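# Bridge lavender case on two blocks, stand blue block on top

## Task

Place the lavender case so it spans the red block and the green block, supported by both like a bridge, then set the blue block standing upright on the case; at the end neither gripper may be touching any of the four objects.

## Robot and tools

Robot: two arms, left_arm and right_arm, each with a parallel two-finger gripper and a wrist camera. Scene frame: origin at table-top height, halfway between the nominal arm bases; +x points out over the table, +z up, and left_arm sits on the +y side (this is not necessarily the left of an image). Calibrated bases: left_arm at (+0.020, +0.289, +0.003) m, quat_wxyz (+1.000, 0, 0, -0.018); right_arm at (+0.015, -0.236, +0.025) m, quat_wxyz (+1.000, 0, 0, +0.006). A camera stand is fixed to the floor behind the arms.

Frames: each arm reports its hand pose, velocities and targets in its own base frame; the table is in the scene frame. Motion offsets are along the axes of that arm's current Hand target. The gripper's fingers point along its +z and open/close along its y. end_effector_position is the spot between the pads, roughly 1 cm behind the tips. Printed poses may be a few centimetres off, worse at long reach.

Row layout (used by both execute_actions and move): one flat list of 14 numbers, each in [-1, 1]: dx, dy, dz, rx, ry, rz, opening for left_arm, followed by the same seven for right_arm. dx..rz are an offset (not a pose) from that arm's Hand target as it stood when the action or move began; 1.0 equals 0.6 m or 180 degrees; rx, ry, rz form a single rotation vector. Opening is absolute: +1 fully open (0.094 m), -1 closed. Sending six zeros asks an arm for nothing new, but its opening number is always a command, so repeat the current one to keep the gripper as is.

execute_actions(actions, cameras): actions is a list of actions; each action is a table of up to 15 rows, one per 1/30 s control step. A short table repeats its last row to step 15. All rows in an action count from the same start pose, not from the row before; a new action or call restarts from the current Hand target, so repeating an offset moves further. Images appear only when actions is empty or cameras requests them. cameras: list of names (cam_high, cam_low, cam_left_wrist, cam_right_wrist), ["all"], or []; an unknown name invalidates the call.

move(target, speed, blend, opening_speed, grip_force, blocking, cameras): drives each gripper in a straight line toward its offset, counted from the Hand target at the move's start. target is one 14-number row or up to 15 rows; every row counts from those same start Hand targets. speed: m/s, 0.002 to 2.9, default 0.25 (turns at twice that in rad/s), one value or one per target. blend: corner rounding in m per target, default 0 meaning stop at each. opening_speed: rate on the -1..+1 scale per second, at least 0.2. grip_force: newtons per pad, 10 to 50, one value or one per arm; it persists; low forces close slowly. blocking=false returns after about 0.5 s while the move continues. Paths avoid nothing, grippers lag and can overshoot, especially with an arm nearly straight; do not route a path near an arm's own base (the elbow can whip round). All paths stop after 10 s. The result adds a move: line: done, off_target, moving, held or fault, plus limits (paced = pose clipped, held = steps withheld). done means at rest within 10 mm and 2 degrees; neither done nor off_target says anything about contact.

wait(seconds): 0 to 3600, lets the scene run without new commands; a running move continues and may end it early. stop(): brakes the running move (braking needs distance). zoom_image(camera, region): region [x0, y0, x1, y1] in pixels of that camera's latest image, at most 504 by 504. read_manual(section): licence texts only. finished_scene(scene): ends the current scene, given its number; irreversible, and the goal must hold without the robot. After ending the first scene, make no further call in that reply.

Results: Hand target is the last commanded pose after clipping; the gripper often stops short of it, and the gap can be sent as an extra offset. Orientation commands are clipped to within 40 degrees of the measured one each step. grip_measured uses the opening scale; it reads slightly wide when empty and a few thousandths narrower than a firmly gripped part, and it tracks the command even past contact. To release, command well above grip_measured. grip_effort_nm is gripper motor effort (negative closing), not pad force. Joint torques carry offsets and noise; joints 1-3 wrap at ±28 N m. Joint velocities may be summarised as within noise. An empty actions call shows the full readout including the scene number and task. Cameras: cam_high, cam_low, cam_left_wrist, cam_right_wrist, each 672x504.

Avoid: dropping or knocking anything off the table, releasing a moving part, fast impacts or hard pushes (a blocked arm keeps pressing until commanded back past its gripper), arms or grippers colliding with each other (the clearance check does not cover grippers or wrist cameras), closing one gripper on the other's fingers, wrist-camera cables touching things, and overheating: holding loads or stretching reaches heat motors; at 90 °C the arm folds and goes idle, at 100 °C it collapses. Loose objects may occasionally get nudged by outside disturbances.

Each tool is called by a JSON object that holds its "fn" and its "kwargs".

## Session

{"fn": "execute_actions", "kwargs": {"actions": [], "cameras": ["cam_high", "cam_low"]}}

Scene clock: 0.00 s.
left_arm: end_effector_position=(+0.3146, -0.1477, +0.1455) grip_measured=+1.000 grip_effort_nm=n/a end_effector_quat_wxyz=(+0.376, +0.161, +0.909, -0.076) | right_arm: end_effector_position=(+0.2677, +0.1128, +0.2626) grip_measured=+1.000 grip_effort_nm=n/a end_effector_quat_wxyz=(+0.457, -0.181, +0.856, +0.160)
Joint positions: left_arm=[-0.481 1.19 0.786 -0.382 -0.075 -0.099 0.094] | right_arm=[0.235 0.84 0.931 -0.673 -0.261 -0.04 0.094]
Joint velocities: within noise
Joint torques (N m): no reading
Motor temperatures (°C): left_arm=[24 26 31 27 26 25 24] | right_arm=[23 28 28 27 24 24 23]
Heat: left arm: 31 °C; right arm: 28 °C.
Hand target: left_arm +0.3146, -0.1474, +0.1488; +0.378, +0.161, +0.909, -0.076 | right_arm +0.2664, +0.1128, +0.2661; +0.460, -0.182, +0.854, +0.160
Tool commands: left_gripper/opening=+1.0 right_gripper/opening=+1.0
Images, in order (width x height): cam_high 672x504, cam_low 672x504.

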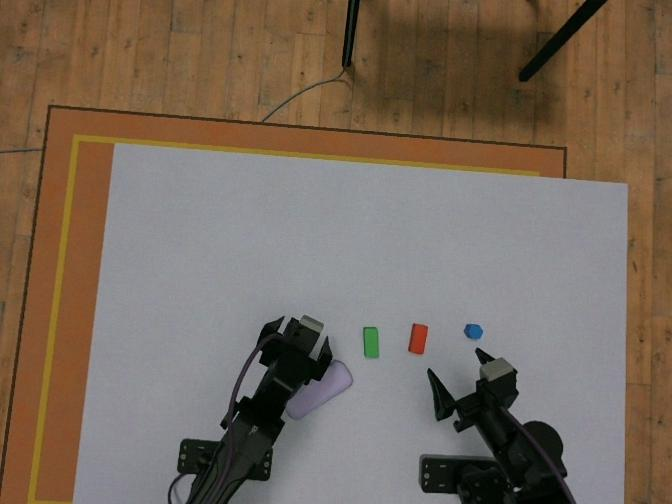

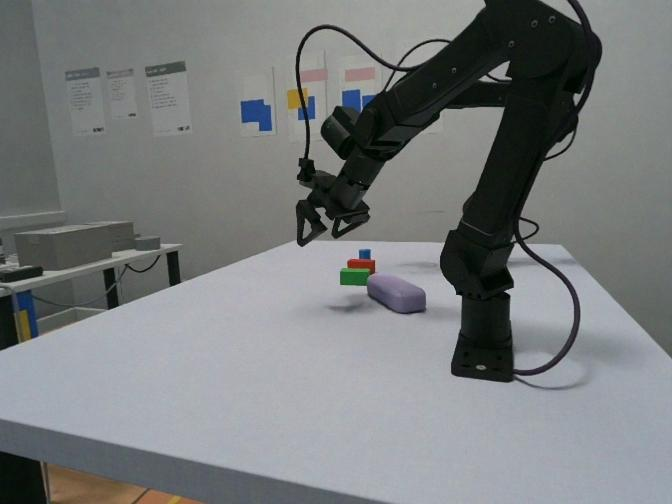

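{"fn": "move", "kwargs": {"target": [0.1147,0.4588,-0.1268,-0.1977,-0.0046,-0.1957,0.3,0.2382,0.3933,0.1597,-0.2532,0.2653,-0.5097,1.0], "speed": 0.4, "cameras": ["cam_high", "cam_right_wrist"]}}

Scene clock: 26.93 s.
left_arm: end_effector_position=(+0.3058, +0.1393, +0.1349) grip_measured=+0.303 grip_effort_nm=-0.14 end_effector_quat_wxyz=(+0.356, -0.238, +0.900, +0.084) | right_arm: end_effector_position=(+0.1538, +0.3370, +0.1203) grip_measured=+1.000 grip_effort_nm=-0.01 end_effector_quat_wxyz=(-0.004, +0.887, -0.462, -0.005)
Joint positions: left_arm=[0.386 1.171 0.758 -0.411 -0.071 -0.103 0.061] | right_arm=[1.136 1.946 1.731 -1.349 -0.009 -1.046 0.094]
Joint torques (N m): left_arm=[0.54 -2.18 9.78 1.65 -0.12 0.04] | right_arm=[0.57 -6.87 9.73 0.25 0.06 -0.07]
Heat: left arm: 33 °C; right arm: 30 °C.
Hand target: left_arm +0.3147, +0.1464, +0.1487; +0.374, -0.239, +0.891, +0.091 | right_arm +0.1551, +0.3402, +0.1203; +0.000, +0.890, -0.457, -0.001
Off the commanded pose: left_arm 0.018 m, 2 deg | right_arm 0.003 m, 1 deg.
move: off_target (left_arm)

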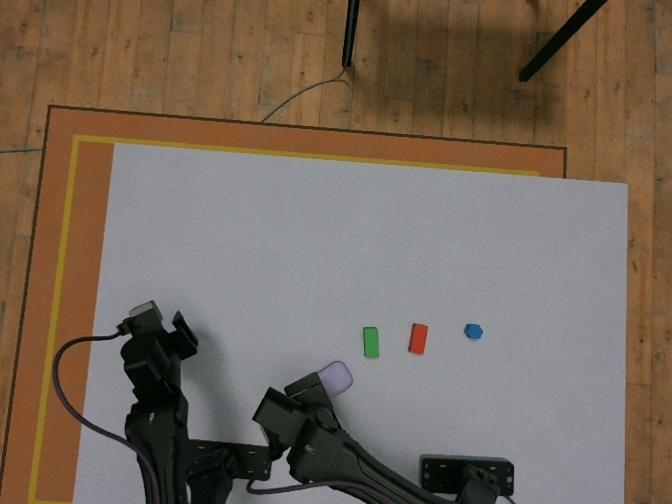

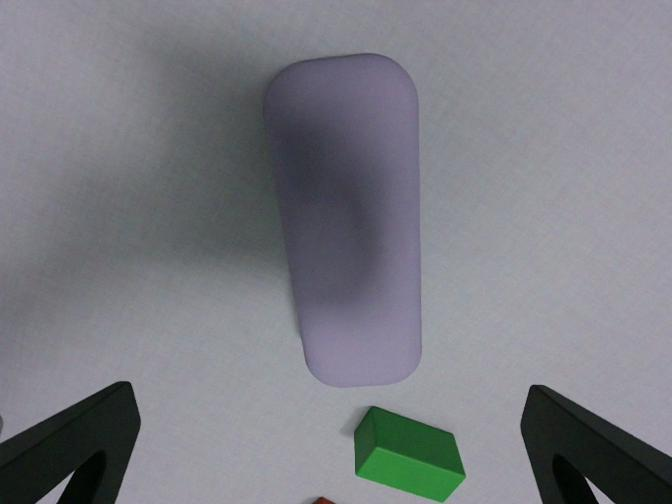

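{"fn": "move", "kwargs": {"target": [[0,0,0,0,0,0,0.3,0.0131,-0.0120,0.1889,0,0,-0.0276,1.0],[0,0,0,0,0,0,0.3,0.0131,-0.0120,0.1889,0,0,-0.0276,-0.2],[0,0,0,0,0,0,0.3,0.0131,-0.0120,0.0755,0,0,-0.0276,-0.2]], "speed": [0.25,0.25,0.2], "opening_speed": 1.5, "blocking": false}}

{"fn": "zoom_image", "kwargs": {"camera": "cam_high", "region": [345, 305, 445, 380]}}

Scene clock: 39.80 s.
left_arm: end_effector_position=(+0.3058, +0.1393, +0.1349) grip_measured=+0.303 grip_effort_nm=-0.14 end_effector_quat_wxyz=(+0.356, -0.238, +0.900, +0.084) | right_arm: end_effector_position=(+0.1512, +0.3276, +0.0605) grip_measured=+1.000 grip_effort_nm=-0.01 end_effector_quat_wxyz=(+0.021, +0.898, -0.439, -0.004)
Joint positions: left_arm=[0.386 1.171 0.758 -0.411 -0.071 -0.103 0.061] | right_arm=[1.131 1.978 1.537 -1.173 -0.008 -1.101 0.094]
Joint velocities: left_arm=[within noise] | right_arm=[-0.066 0.271 -0.652 0.667 0.066 -0.271 0]
Joint torques (N m): left_arm=[0.53 -2.19 9.8 1.66 -0.12 0.05] | right_arm=[-0.65 -7.01 5.76 0.39 0.06 -0.08]
Motor temperatures (°C): left_arm=[24 26 36 30 26 25 24] | right_arm=[23 29 30 28 24 24 23]
Heat: left arm: 36 °C; right arm: 30 °C.
Hand target: left_arm +0.3147, +0.1464, +0.1487; +0.374, -0.239, +0.891, +0.091 | right_arm +0.1649, +0.3380, +0.0122; +0.000, +0.908, -0.419, +0.000
Tool commands: left_gripper/opening=+0.3 right_gripper/opening=+1.0
Off the commanded pose: left_arm 0.018 m, 2 deg | right_arm 0.023 m, 4 deg.
move: running; path passed 0 of 3 targets; target 2's new opening was not sent

Scaled by 5.040 from the camera's image (finer frame: 960x720).
This view is cut from an older image: the scene may have changed since it was taken.

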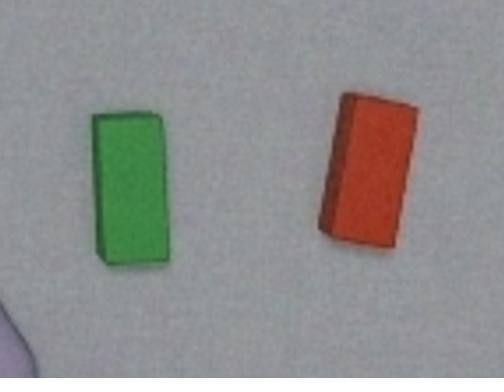

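{"fn": "wait", "kwargs": {"seconds": 0.3}}

Scene clock: 48.87 s.
left_arm: end_effector_position=(+0.3058, +0.1393, +0.1349) grip_measured=+0.303 grip_effort_nm=-0.14 end_effector_quat_wxyz=(+0.356, -0.238, +0.900, +0.084) | right_arm: end_effector_position=(+0.1602, +0.3321, +0.0579) grip_measured=+0.301 grip_effort_nm=-1.03 end_effector_quat_wxyz=(+0.021, +0.908, -0.419, -0.001)
Joint positions: left_arm=[0.386 1.171 0.758 -0.411 -0.071 -0.103 0.061] | right_arm=[1.118 2.01 1.573 -1.176 -0.001 -1.159 0.061]
Joint torques (N m): left_arm=[0.51 -2.18 9.8 1.66 -0.12 0.04] | right_arm=[-0.28 -10.41 9.96 0.13 0.02 -0.08]
Heat: left arm: 37 °C; right arm: 31 °C.
Hand target: left_arm +0.3147, +0.1464, +0.1487; +0.374, -0.239, +0.891, +0.091 | right_arm +0.1654, +0.3380, +0.0749; +0.000, +0.909, -0.417, +0.000
Tool commands: left_gripper/opening=+0.3 right_gripper/opening=-0.2
Off the commanded pose: left_arm 0.018 m, 2 deg | right_arm 0.019 m, 2 deg.
earlier move: off_target (right_arm); target 2's new opening was sent with right_arm's hand 0.013 m and 2 deg from that target
wait: 0.00 of 0.3 s (the move ended)

{"fn": "move", "kwargs": {"target": [0,0,0,0,0,0,0.3,0.3256,0.0335,-0.0333,0,0,0.1872,-0.2], "speed": 0.3, "cameras": ["cam_high", "cam_low", "cam_right_wrist"]}}

{"fn": "zoom_image", "kwargs": {"camera": "cam_high", "region": [325, 285, 465, 390]}}

Scene clock: 53.93 s.
left_arm: end_effector_position=(+0.3058, +0.1393, +0.1350) grip_measured=+0.303 grip_effort_nm=-0.14 end_effector_quat_wxyz=(+0.357, -0.238, +0.900, +0.084) | right_arm: end_effector_position=(+0.2788, +0.1790, +0.0848) grip_measured=+0.301 grip_effort_nm=-1.03 end_effector_quat_wxyz=(+0.008, +0.748, -0.664, -0.002)
Joint positions: left_arm=[0.386 1.171 0.758 -0.411 -0.071 -0.103 0.061] | right_arm=[0.568 1.825 1.431 -1.193 0.001 -1.121 0.061]
Joint torques (N m): left_arm=[0.53 -2.19 9.78 1.66 -0.12 0.04] | right_arm=[-0.24 -9.44 6.98 0.17 -0.03 -0.05]
Heat: left arm: 38 °C; right arm: 32 °C.
Hand target: left_arm +0.3147, +0.1464, +0.1487; +0.374, -0.239, +0.891, +0.091 | right_arm +0.2775, +0.1766, +0.0948; +0.000, +0.749, -0.663, +0.000
Off the commanded pose: left_arm 0.018 m, 2 deg | right_arm 0.010 m, 1 deg.
move: done

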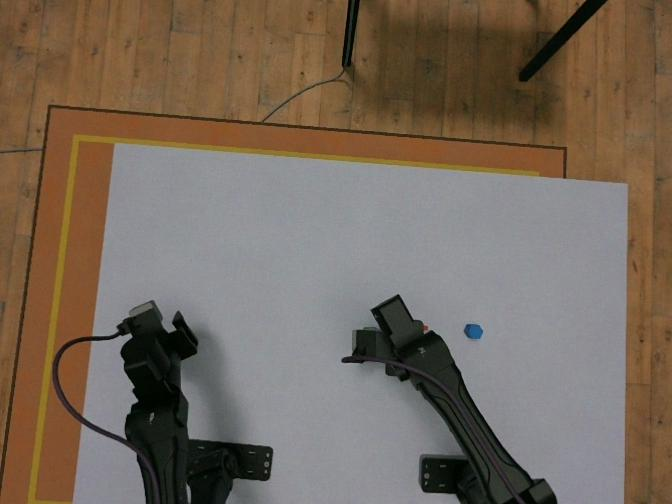

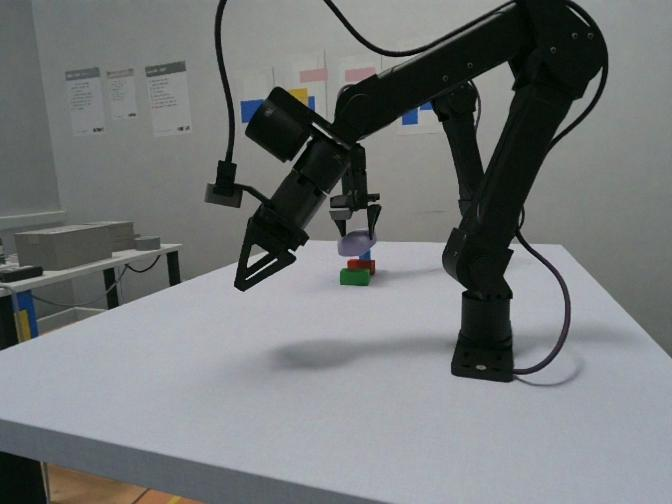

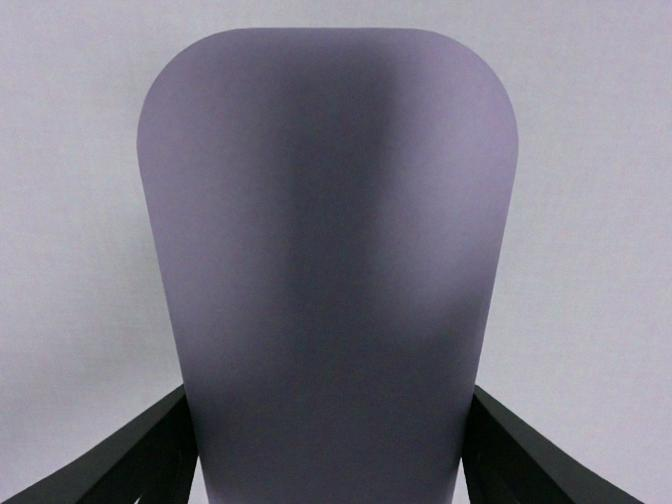

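Scaled by 3.600 from the camera's image (finer frame: 960x720).

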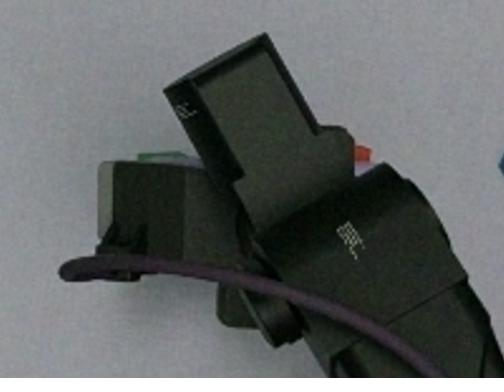

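{"fn": "move", "kwargs": {"target": [[0,0,0,0,0,0,0.3,0,0,0.098,0,0,0,-0.2],[0,0,0,0,0,0,0.3,0,0,0.083,0,0,0,-0.2],[0,0,0,0,0,0,0.3,0,0,0.083,0,0,0,0.95],[0,0,0,0,0,0,0.3,0,0,-0.0837,0,0,0,0.95],[0,0,0,0,0,0,0.3,0.2927,-0.0237,-0.042,0,0,0.4267,0.95]], "speed": [0.12,0.1,0.1,0.3,0.4], "blend": [0,0,0,0.03,0], "opening_speed": 1.5, "cameras": ["cam_high", "cam_low", "cam_right_wrist"]}}

{"fn": "zoom_image", "kwargs": {"camera": "cam_high", "region": [325, 285, 465, 390]}}

Scene clock: 67.00 s.
left_arm: end_effector_position=(+0.3058, +0.1393, +0.1350) grip_measured=+0.303 grip_effort_nm=-0.14 end_effector_quat_wxyz=(+0.357, -0.238, +0.900, +0.084) | right_arm: end_effector_position=(+0.3152, +0.0052, +0.1205) grip_measured=+0.948 grip_effort_nm=0.11 end_effector_quat_wxyz=(-0.001, -0.180, +0.984, +0.000)
Joint positions: left_arm=[0.386 1.171 0.758 -0.411 -0.071 -0.103 0.061] | right_arm=[0.014 1.738 1.466 -1.301 0.001 -0.349 0.092]
Joint torques (N m): left_arm=[0.51 -2.19 9.77 1.66 -0.12 0.05] | right_arm=[-0.25 -7.41 5.81 0.41 -0.02 0.06]
Heat: left arm: 39 °C; right arm: 32 °C.
Hand target: left_arm +0.3147, +0.1464, +0.1487; +0.374, -0.239, +0.891, +0.091 | right_arm +0.3128, +0.0040, +0.1198; +0.000, -0.175, +0.985, +0.000
Off the commanded pose: left_arm 0.018 m, 2 deg | right_arm 0.003 m, 1 deg.
move: done

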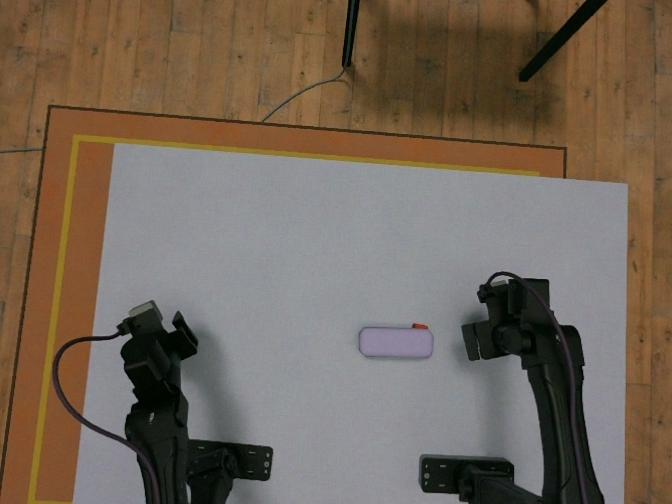

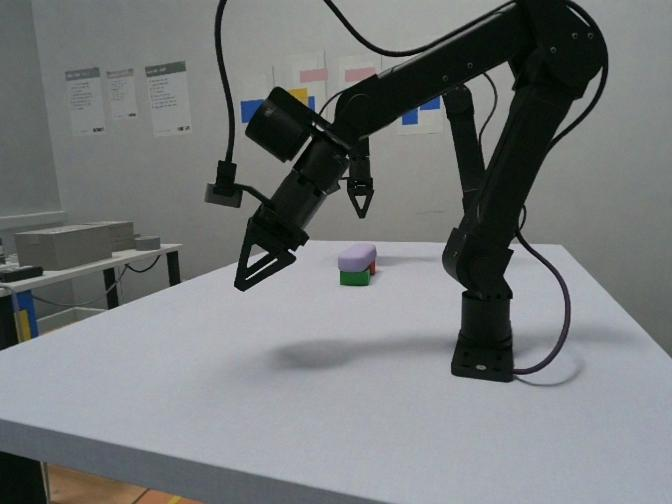

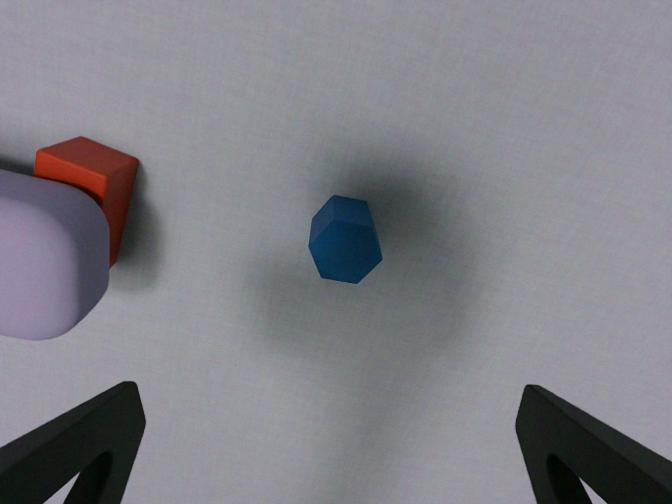

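Scaled by 3.600 from the camera's image (finer frame: 960x720).

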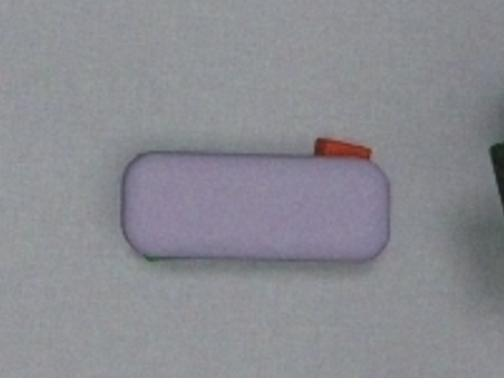

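{"fn": "zoom_image", "kwargs": {"camera": "cam_right_wrist", "region": [296, 180, 396, 300]}}

Scaled by 4.200 from the camera's image (finer frame: 960x720).

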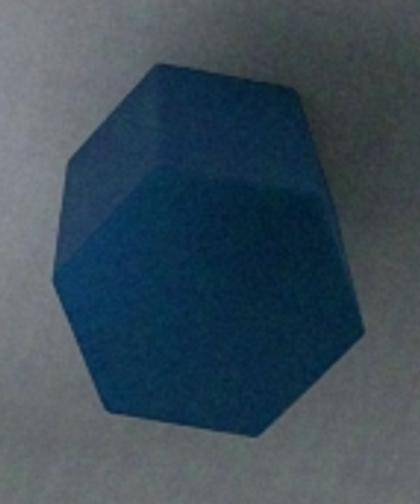

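{"fn": "move", "kwargs": {"target": [[0,0,0,0,0,0,0.3,0.001,-0.007,0.1772,0,0,-0.105,0.95],[0,0,0,0,0,0,0.3,0.001,-0.007,0.1772,0,0,-0.105,-0.8],[0,0,0,0,0,0,0.3,0.001,-0.007,-0.005,0,0,-0.105,-0.8],[0,0,0,0,0,0,0.3,-0.0443,0.2891,-0.017,0,0,-0.105,-0.8]], "speed": [0.25,0.25,0.25,0.35], "blend": [0,0,0.03,0], "opening_speed": 1.5, "cameras": ["cam_high", "cam_low", "cam_right_wrist"]}}

{"fn": "zoom_image", "kwargs": {"camera": "cam_low", "region": [300, 200, 412, 300]}}

Scene clock: 85.37 s.
left_arm: end_effector_position=(+0.3058, +0.1393, +0.1350) grip_measured=+0.303 grip_effort_nm=-0.14 end_effector_quat_wxyz=(+0.357, -0.238, +0.900, +0.084) | right_arm: end_effector_position=(+0.2744, +0.1742, +0.1281) grip_measured=-0.370 grip_effort_nm=-1.03 end_effector_quat_wxyz=(+0.000, -0.335, +0.942, +0.006)
Joint positions: left_arm=[0.386 1.171 0.758 -0.411 -0.071 -0.103 0.061] | right_arm=[0.556 1.77 1.535 -1.333 -0.011 -0.127 0.03]
Joint torques (N m): left_arm=[0.54 -2.18 9.78 1.66 -0.11 0.05] | right_arm=[0.54 -5.71 9.81 0.23 0.1 0.06]
Heat: left arm: 39 °C; right arm: 31 °C.
Hand target: left_arm +0.3147, +0.1464, +0.1487; +0.374, -0.239, +0.891, +0.091 | right_arm +0.2780, +0.1760, +0.1302; +0.000, -0.334, +0.943, +0.000
Off the commanded pose: left_arm 0.018 m, 2 deg | right_arm 0.004 m, 1 deg.
move: done; target 2's new opening was sent with right_arm's hand 0.011 m and 1 deg from that target

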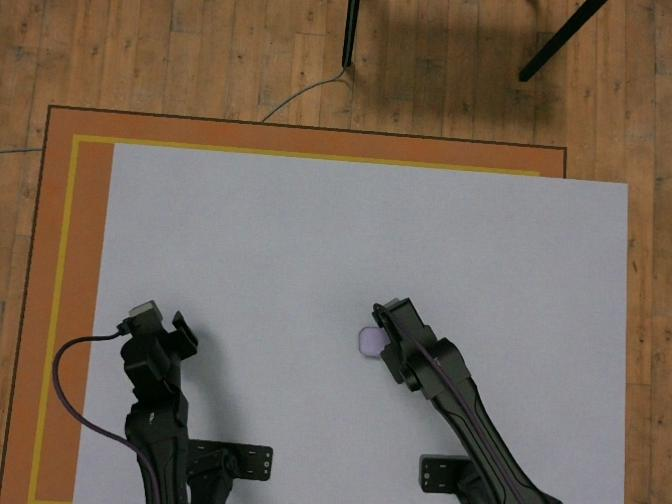

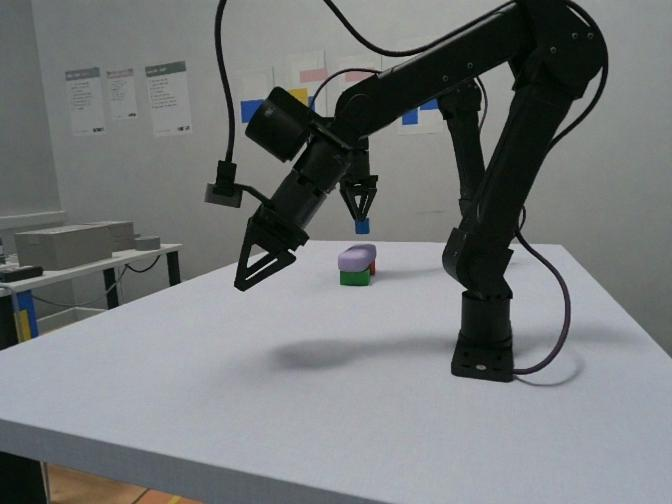

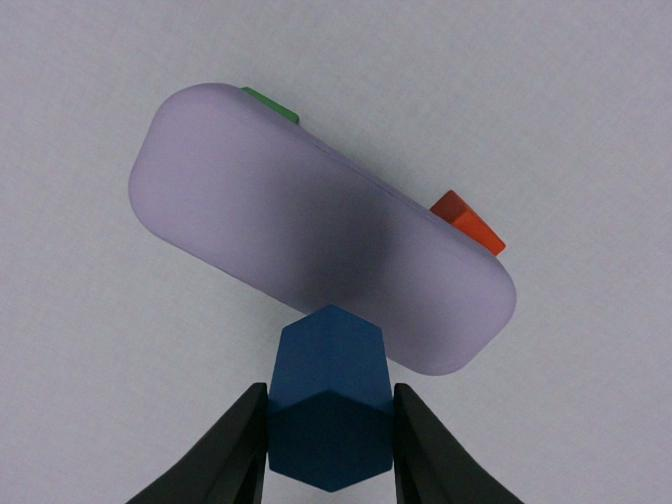

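Scaled by 4.500 from the camera's image (finer frame: 960x720).

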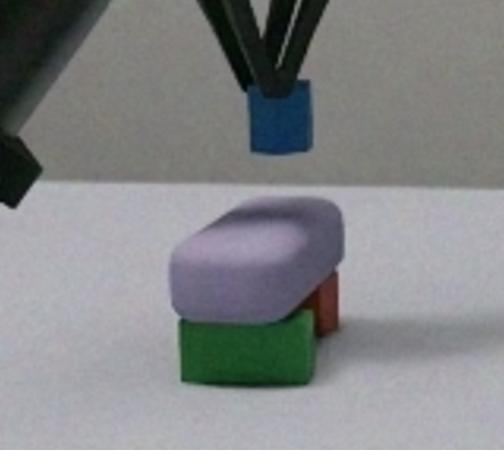

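{"fn": "move", "kwargs": {"target": [0,0,0,0,0,0,0.3,-0.0049,-0.0018,0.0903,0,0,0,-0.8], "speed": 0.1, "cameras": ["cam_low", "cam_right_wrist"]}}

{"fn": "zoom_image", "kwargs": {"camera": "cam_low", "region": [300, 200, 412, 300]}}

Scene clock: 93.70 s.
left_arm: end_effector_position=(+0.3058, +0.1393, +0.1350) grip_measured=+0.303 grip_effort_nm=-0.14 end_effector_quat_wxyz=(+0.357, -0.238, +0.900, +0.084) | right_arm: end_effector_position=(+0.2768, +0.1756, +0.0935) grip_measured=-0.370 grip_effort_nm=-1.03 end_effector_quat_wxyz=(-0.001, -0.335, +0.942, +0.005)
Joint positions: left_arm=[0.386 1.171 0.758 -0.411 -0.071 -0.103 0.061] | right_arm=[0.556 1.792 1.424 -1.203 -0.011 -0.127 0.03]
Joint torques (N m): left_arm=[0.53 -2.18 9.8 1.67 -0.12 0.05] | right_arm=[0.4 -5.39 3.66 1.06 0.09 0.03]
Heat: left arm: 40 °C; right arm: 31 °C.
Hand target: left_arm +0.3147, +0.1464, +0.1487; +0.374, -0.239, +0.891, +0.091 | right_arm +0.2810, +0.1771, +0.0760; +0.000, -0.334, +0.943, +0.000
Off the commanded pose: left_arm 0.018 m, 2 deg | right_arm 0.018 m, 1 deg.
move: off_target (right_arm)

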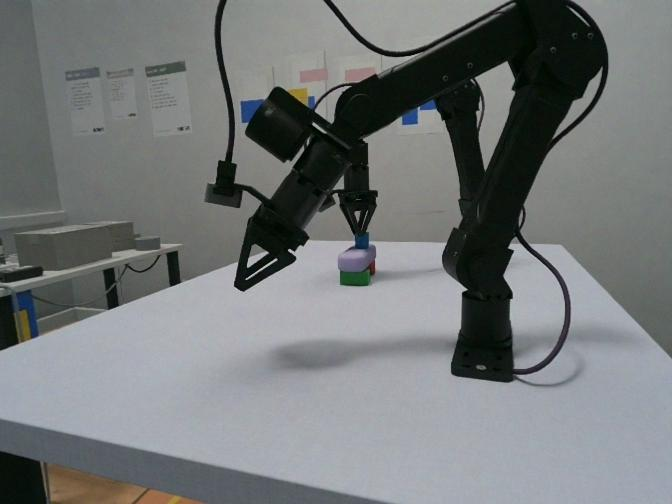

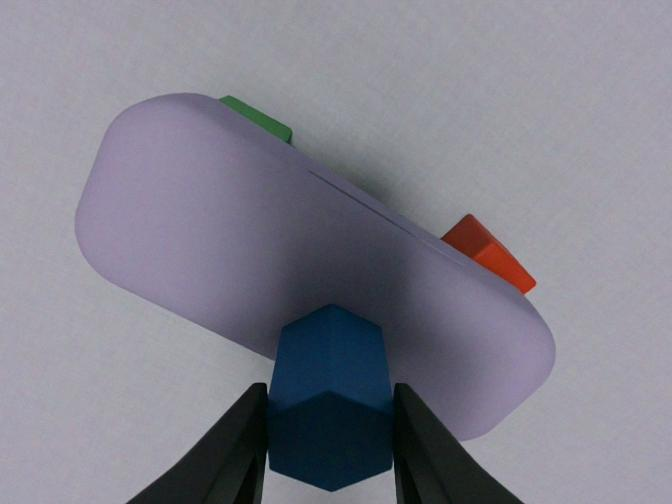

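Scaled by 4.500 from the camera's image (finer frame: 960x720).

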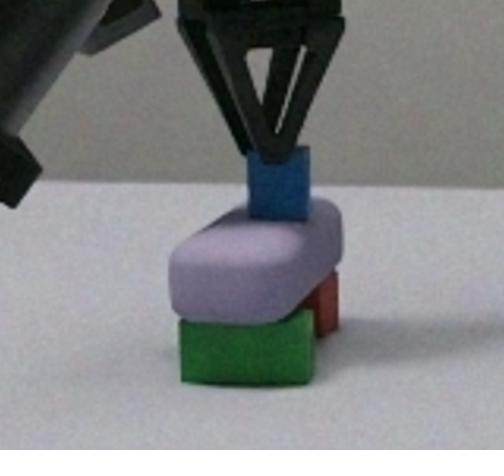

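{"fn": "move", "kwargs": {"target": [[0,0,0,0,0,0,0.3,0.0049,0.0018,-0.0217,0,0,0,-0.8],[0,0,0,0,0,0,0.3,0.0049,0.0018,-0.0217,0,0,0,0.35],[0,0,0,0,0,0,0.3,0.0049,0.0018,-0.1233,0,0,0,0.35]], "speed": [0.1,0.1,0.2], "opening_speed": 1.5, "cameras": ["cam_high", "cam_low"]}}

{"fn": "zoom_image", "kwargs": {"camera": "cam_low", "region": [300, 200, 412, 300]}}

Scene clock: 99.33 s.
left_arm: end_effector_position=(+0.3058, +0.1393, +0.1350) grip_measured=+0.303 grip_effort_nm=-0.14 end_effector_quat_wxyz=(+0.357, -0.238, +0.900, +0.084) | right_arm: end_effector_position=(+0.2752, +0.1745, +0.1427) grip_measured=+0.348 grip_effort_nm=0.12 end_effector_quat_wxyz=(-0.008, -0.334, +0.942, +0.004)
Joint positions: left_arm=[0.386 1.171 0.758 -0.411 -0.071 -0.103 0.061] | right_arm=[0.556 1.793 1.621 -1.413 -0.011 -0.126 0.063]
Joint torques (N m): left_arm=[0.54 -2.18 9.8 1.66 -0.12 0.04] | right_arm=[0.51 -7.12 9.61 0.18 0.09 0.04]
Heat: left arm: 40 °C; right arm: 31 °C.
Hand target: left_arm +0.3147, +0.1464, +0.1487; +0.374, -0.239, +0.891, +0.091 | right_arm +0.2781, +0.1760, +0.1500; +0.000, -0.334, +0.943, +0.000
Off the commanded pose: left_arm 0.018 m, 2 deg | right_arm 0.008 m, 1 deg.
move: done

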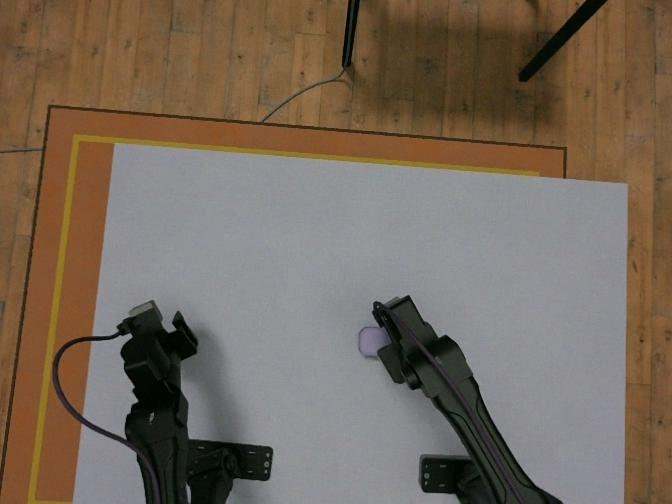

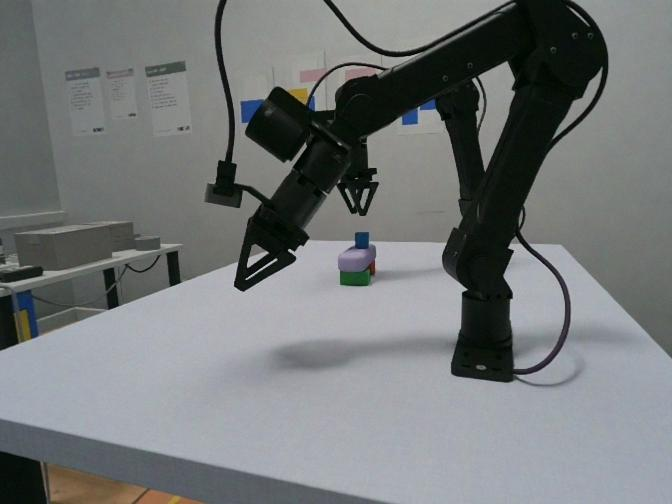

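Scaled by 4.500 from the camera's image (finer frame: 960x720).

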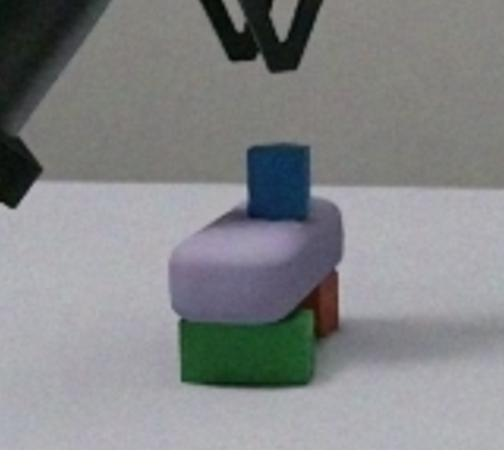

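Blue stands upright on the case and both hands are off all four objects.

{"fn": "finished_scene", "kwargs": {"scene": 3}}

The scene is finished: the task was done.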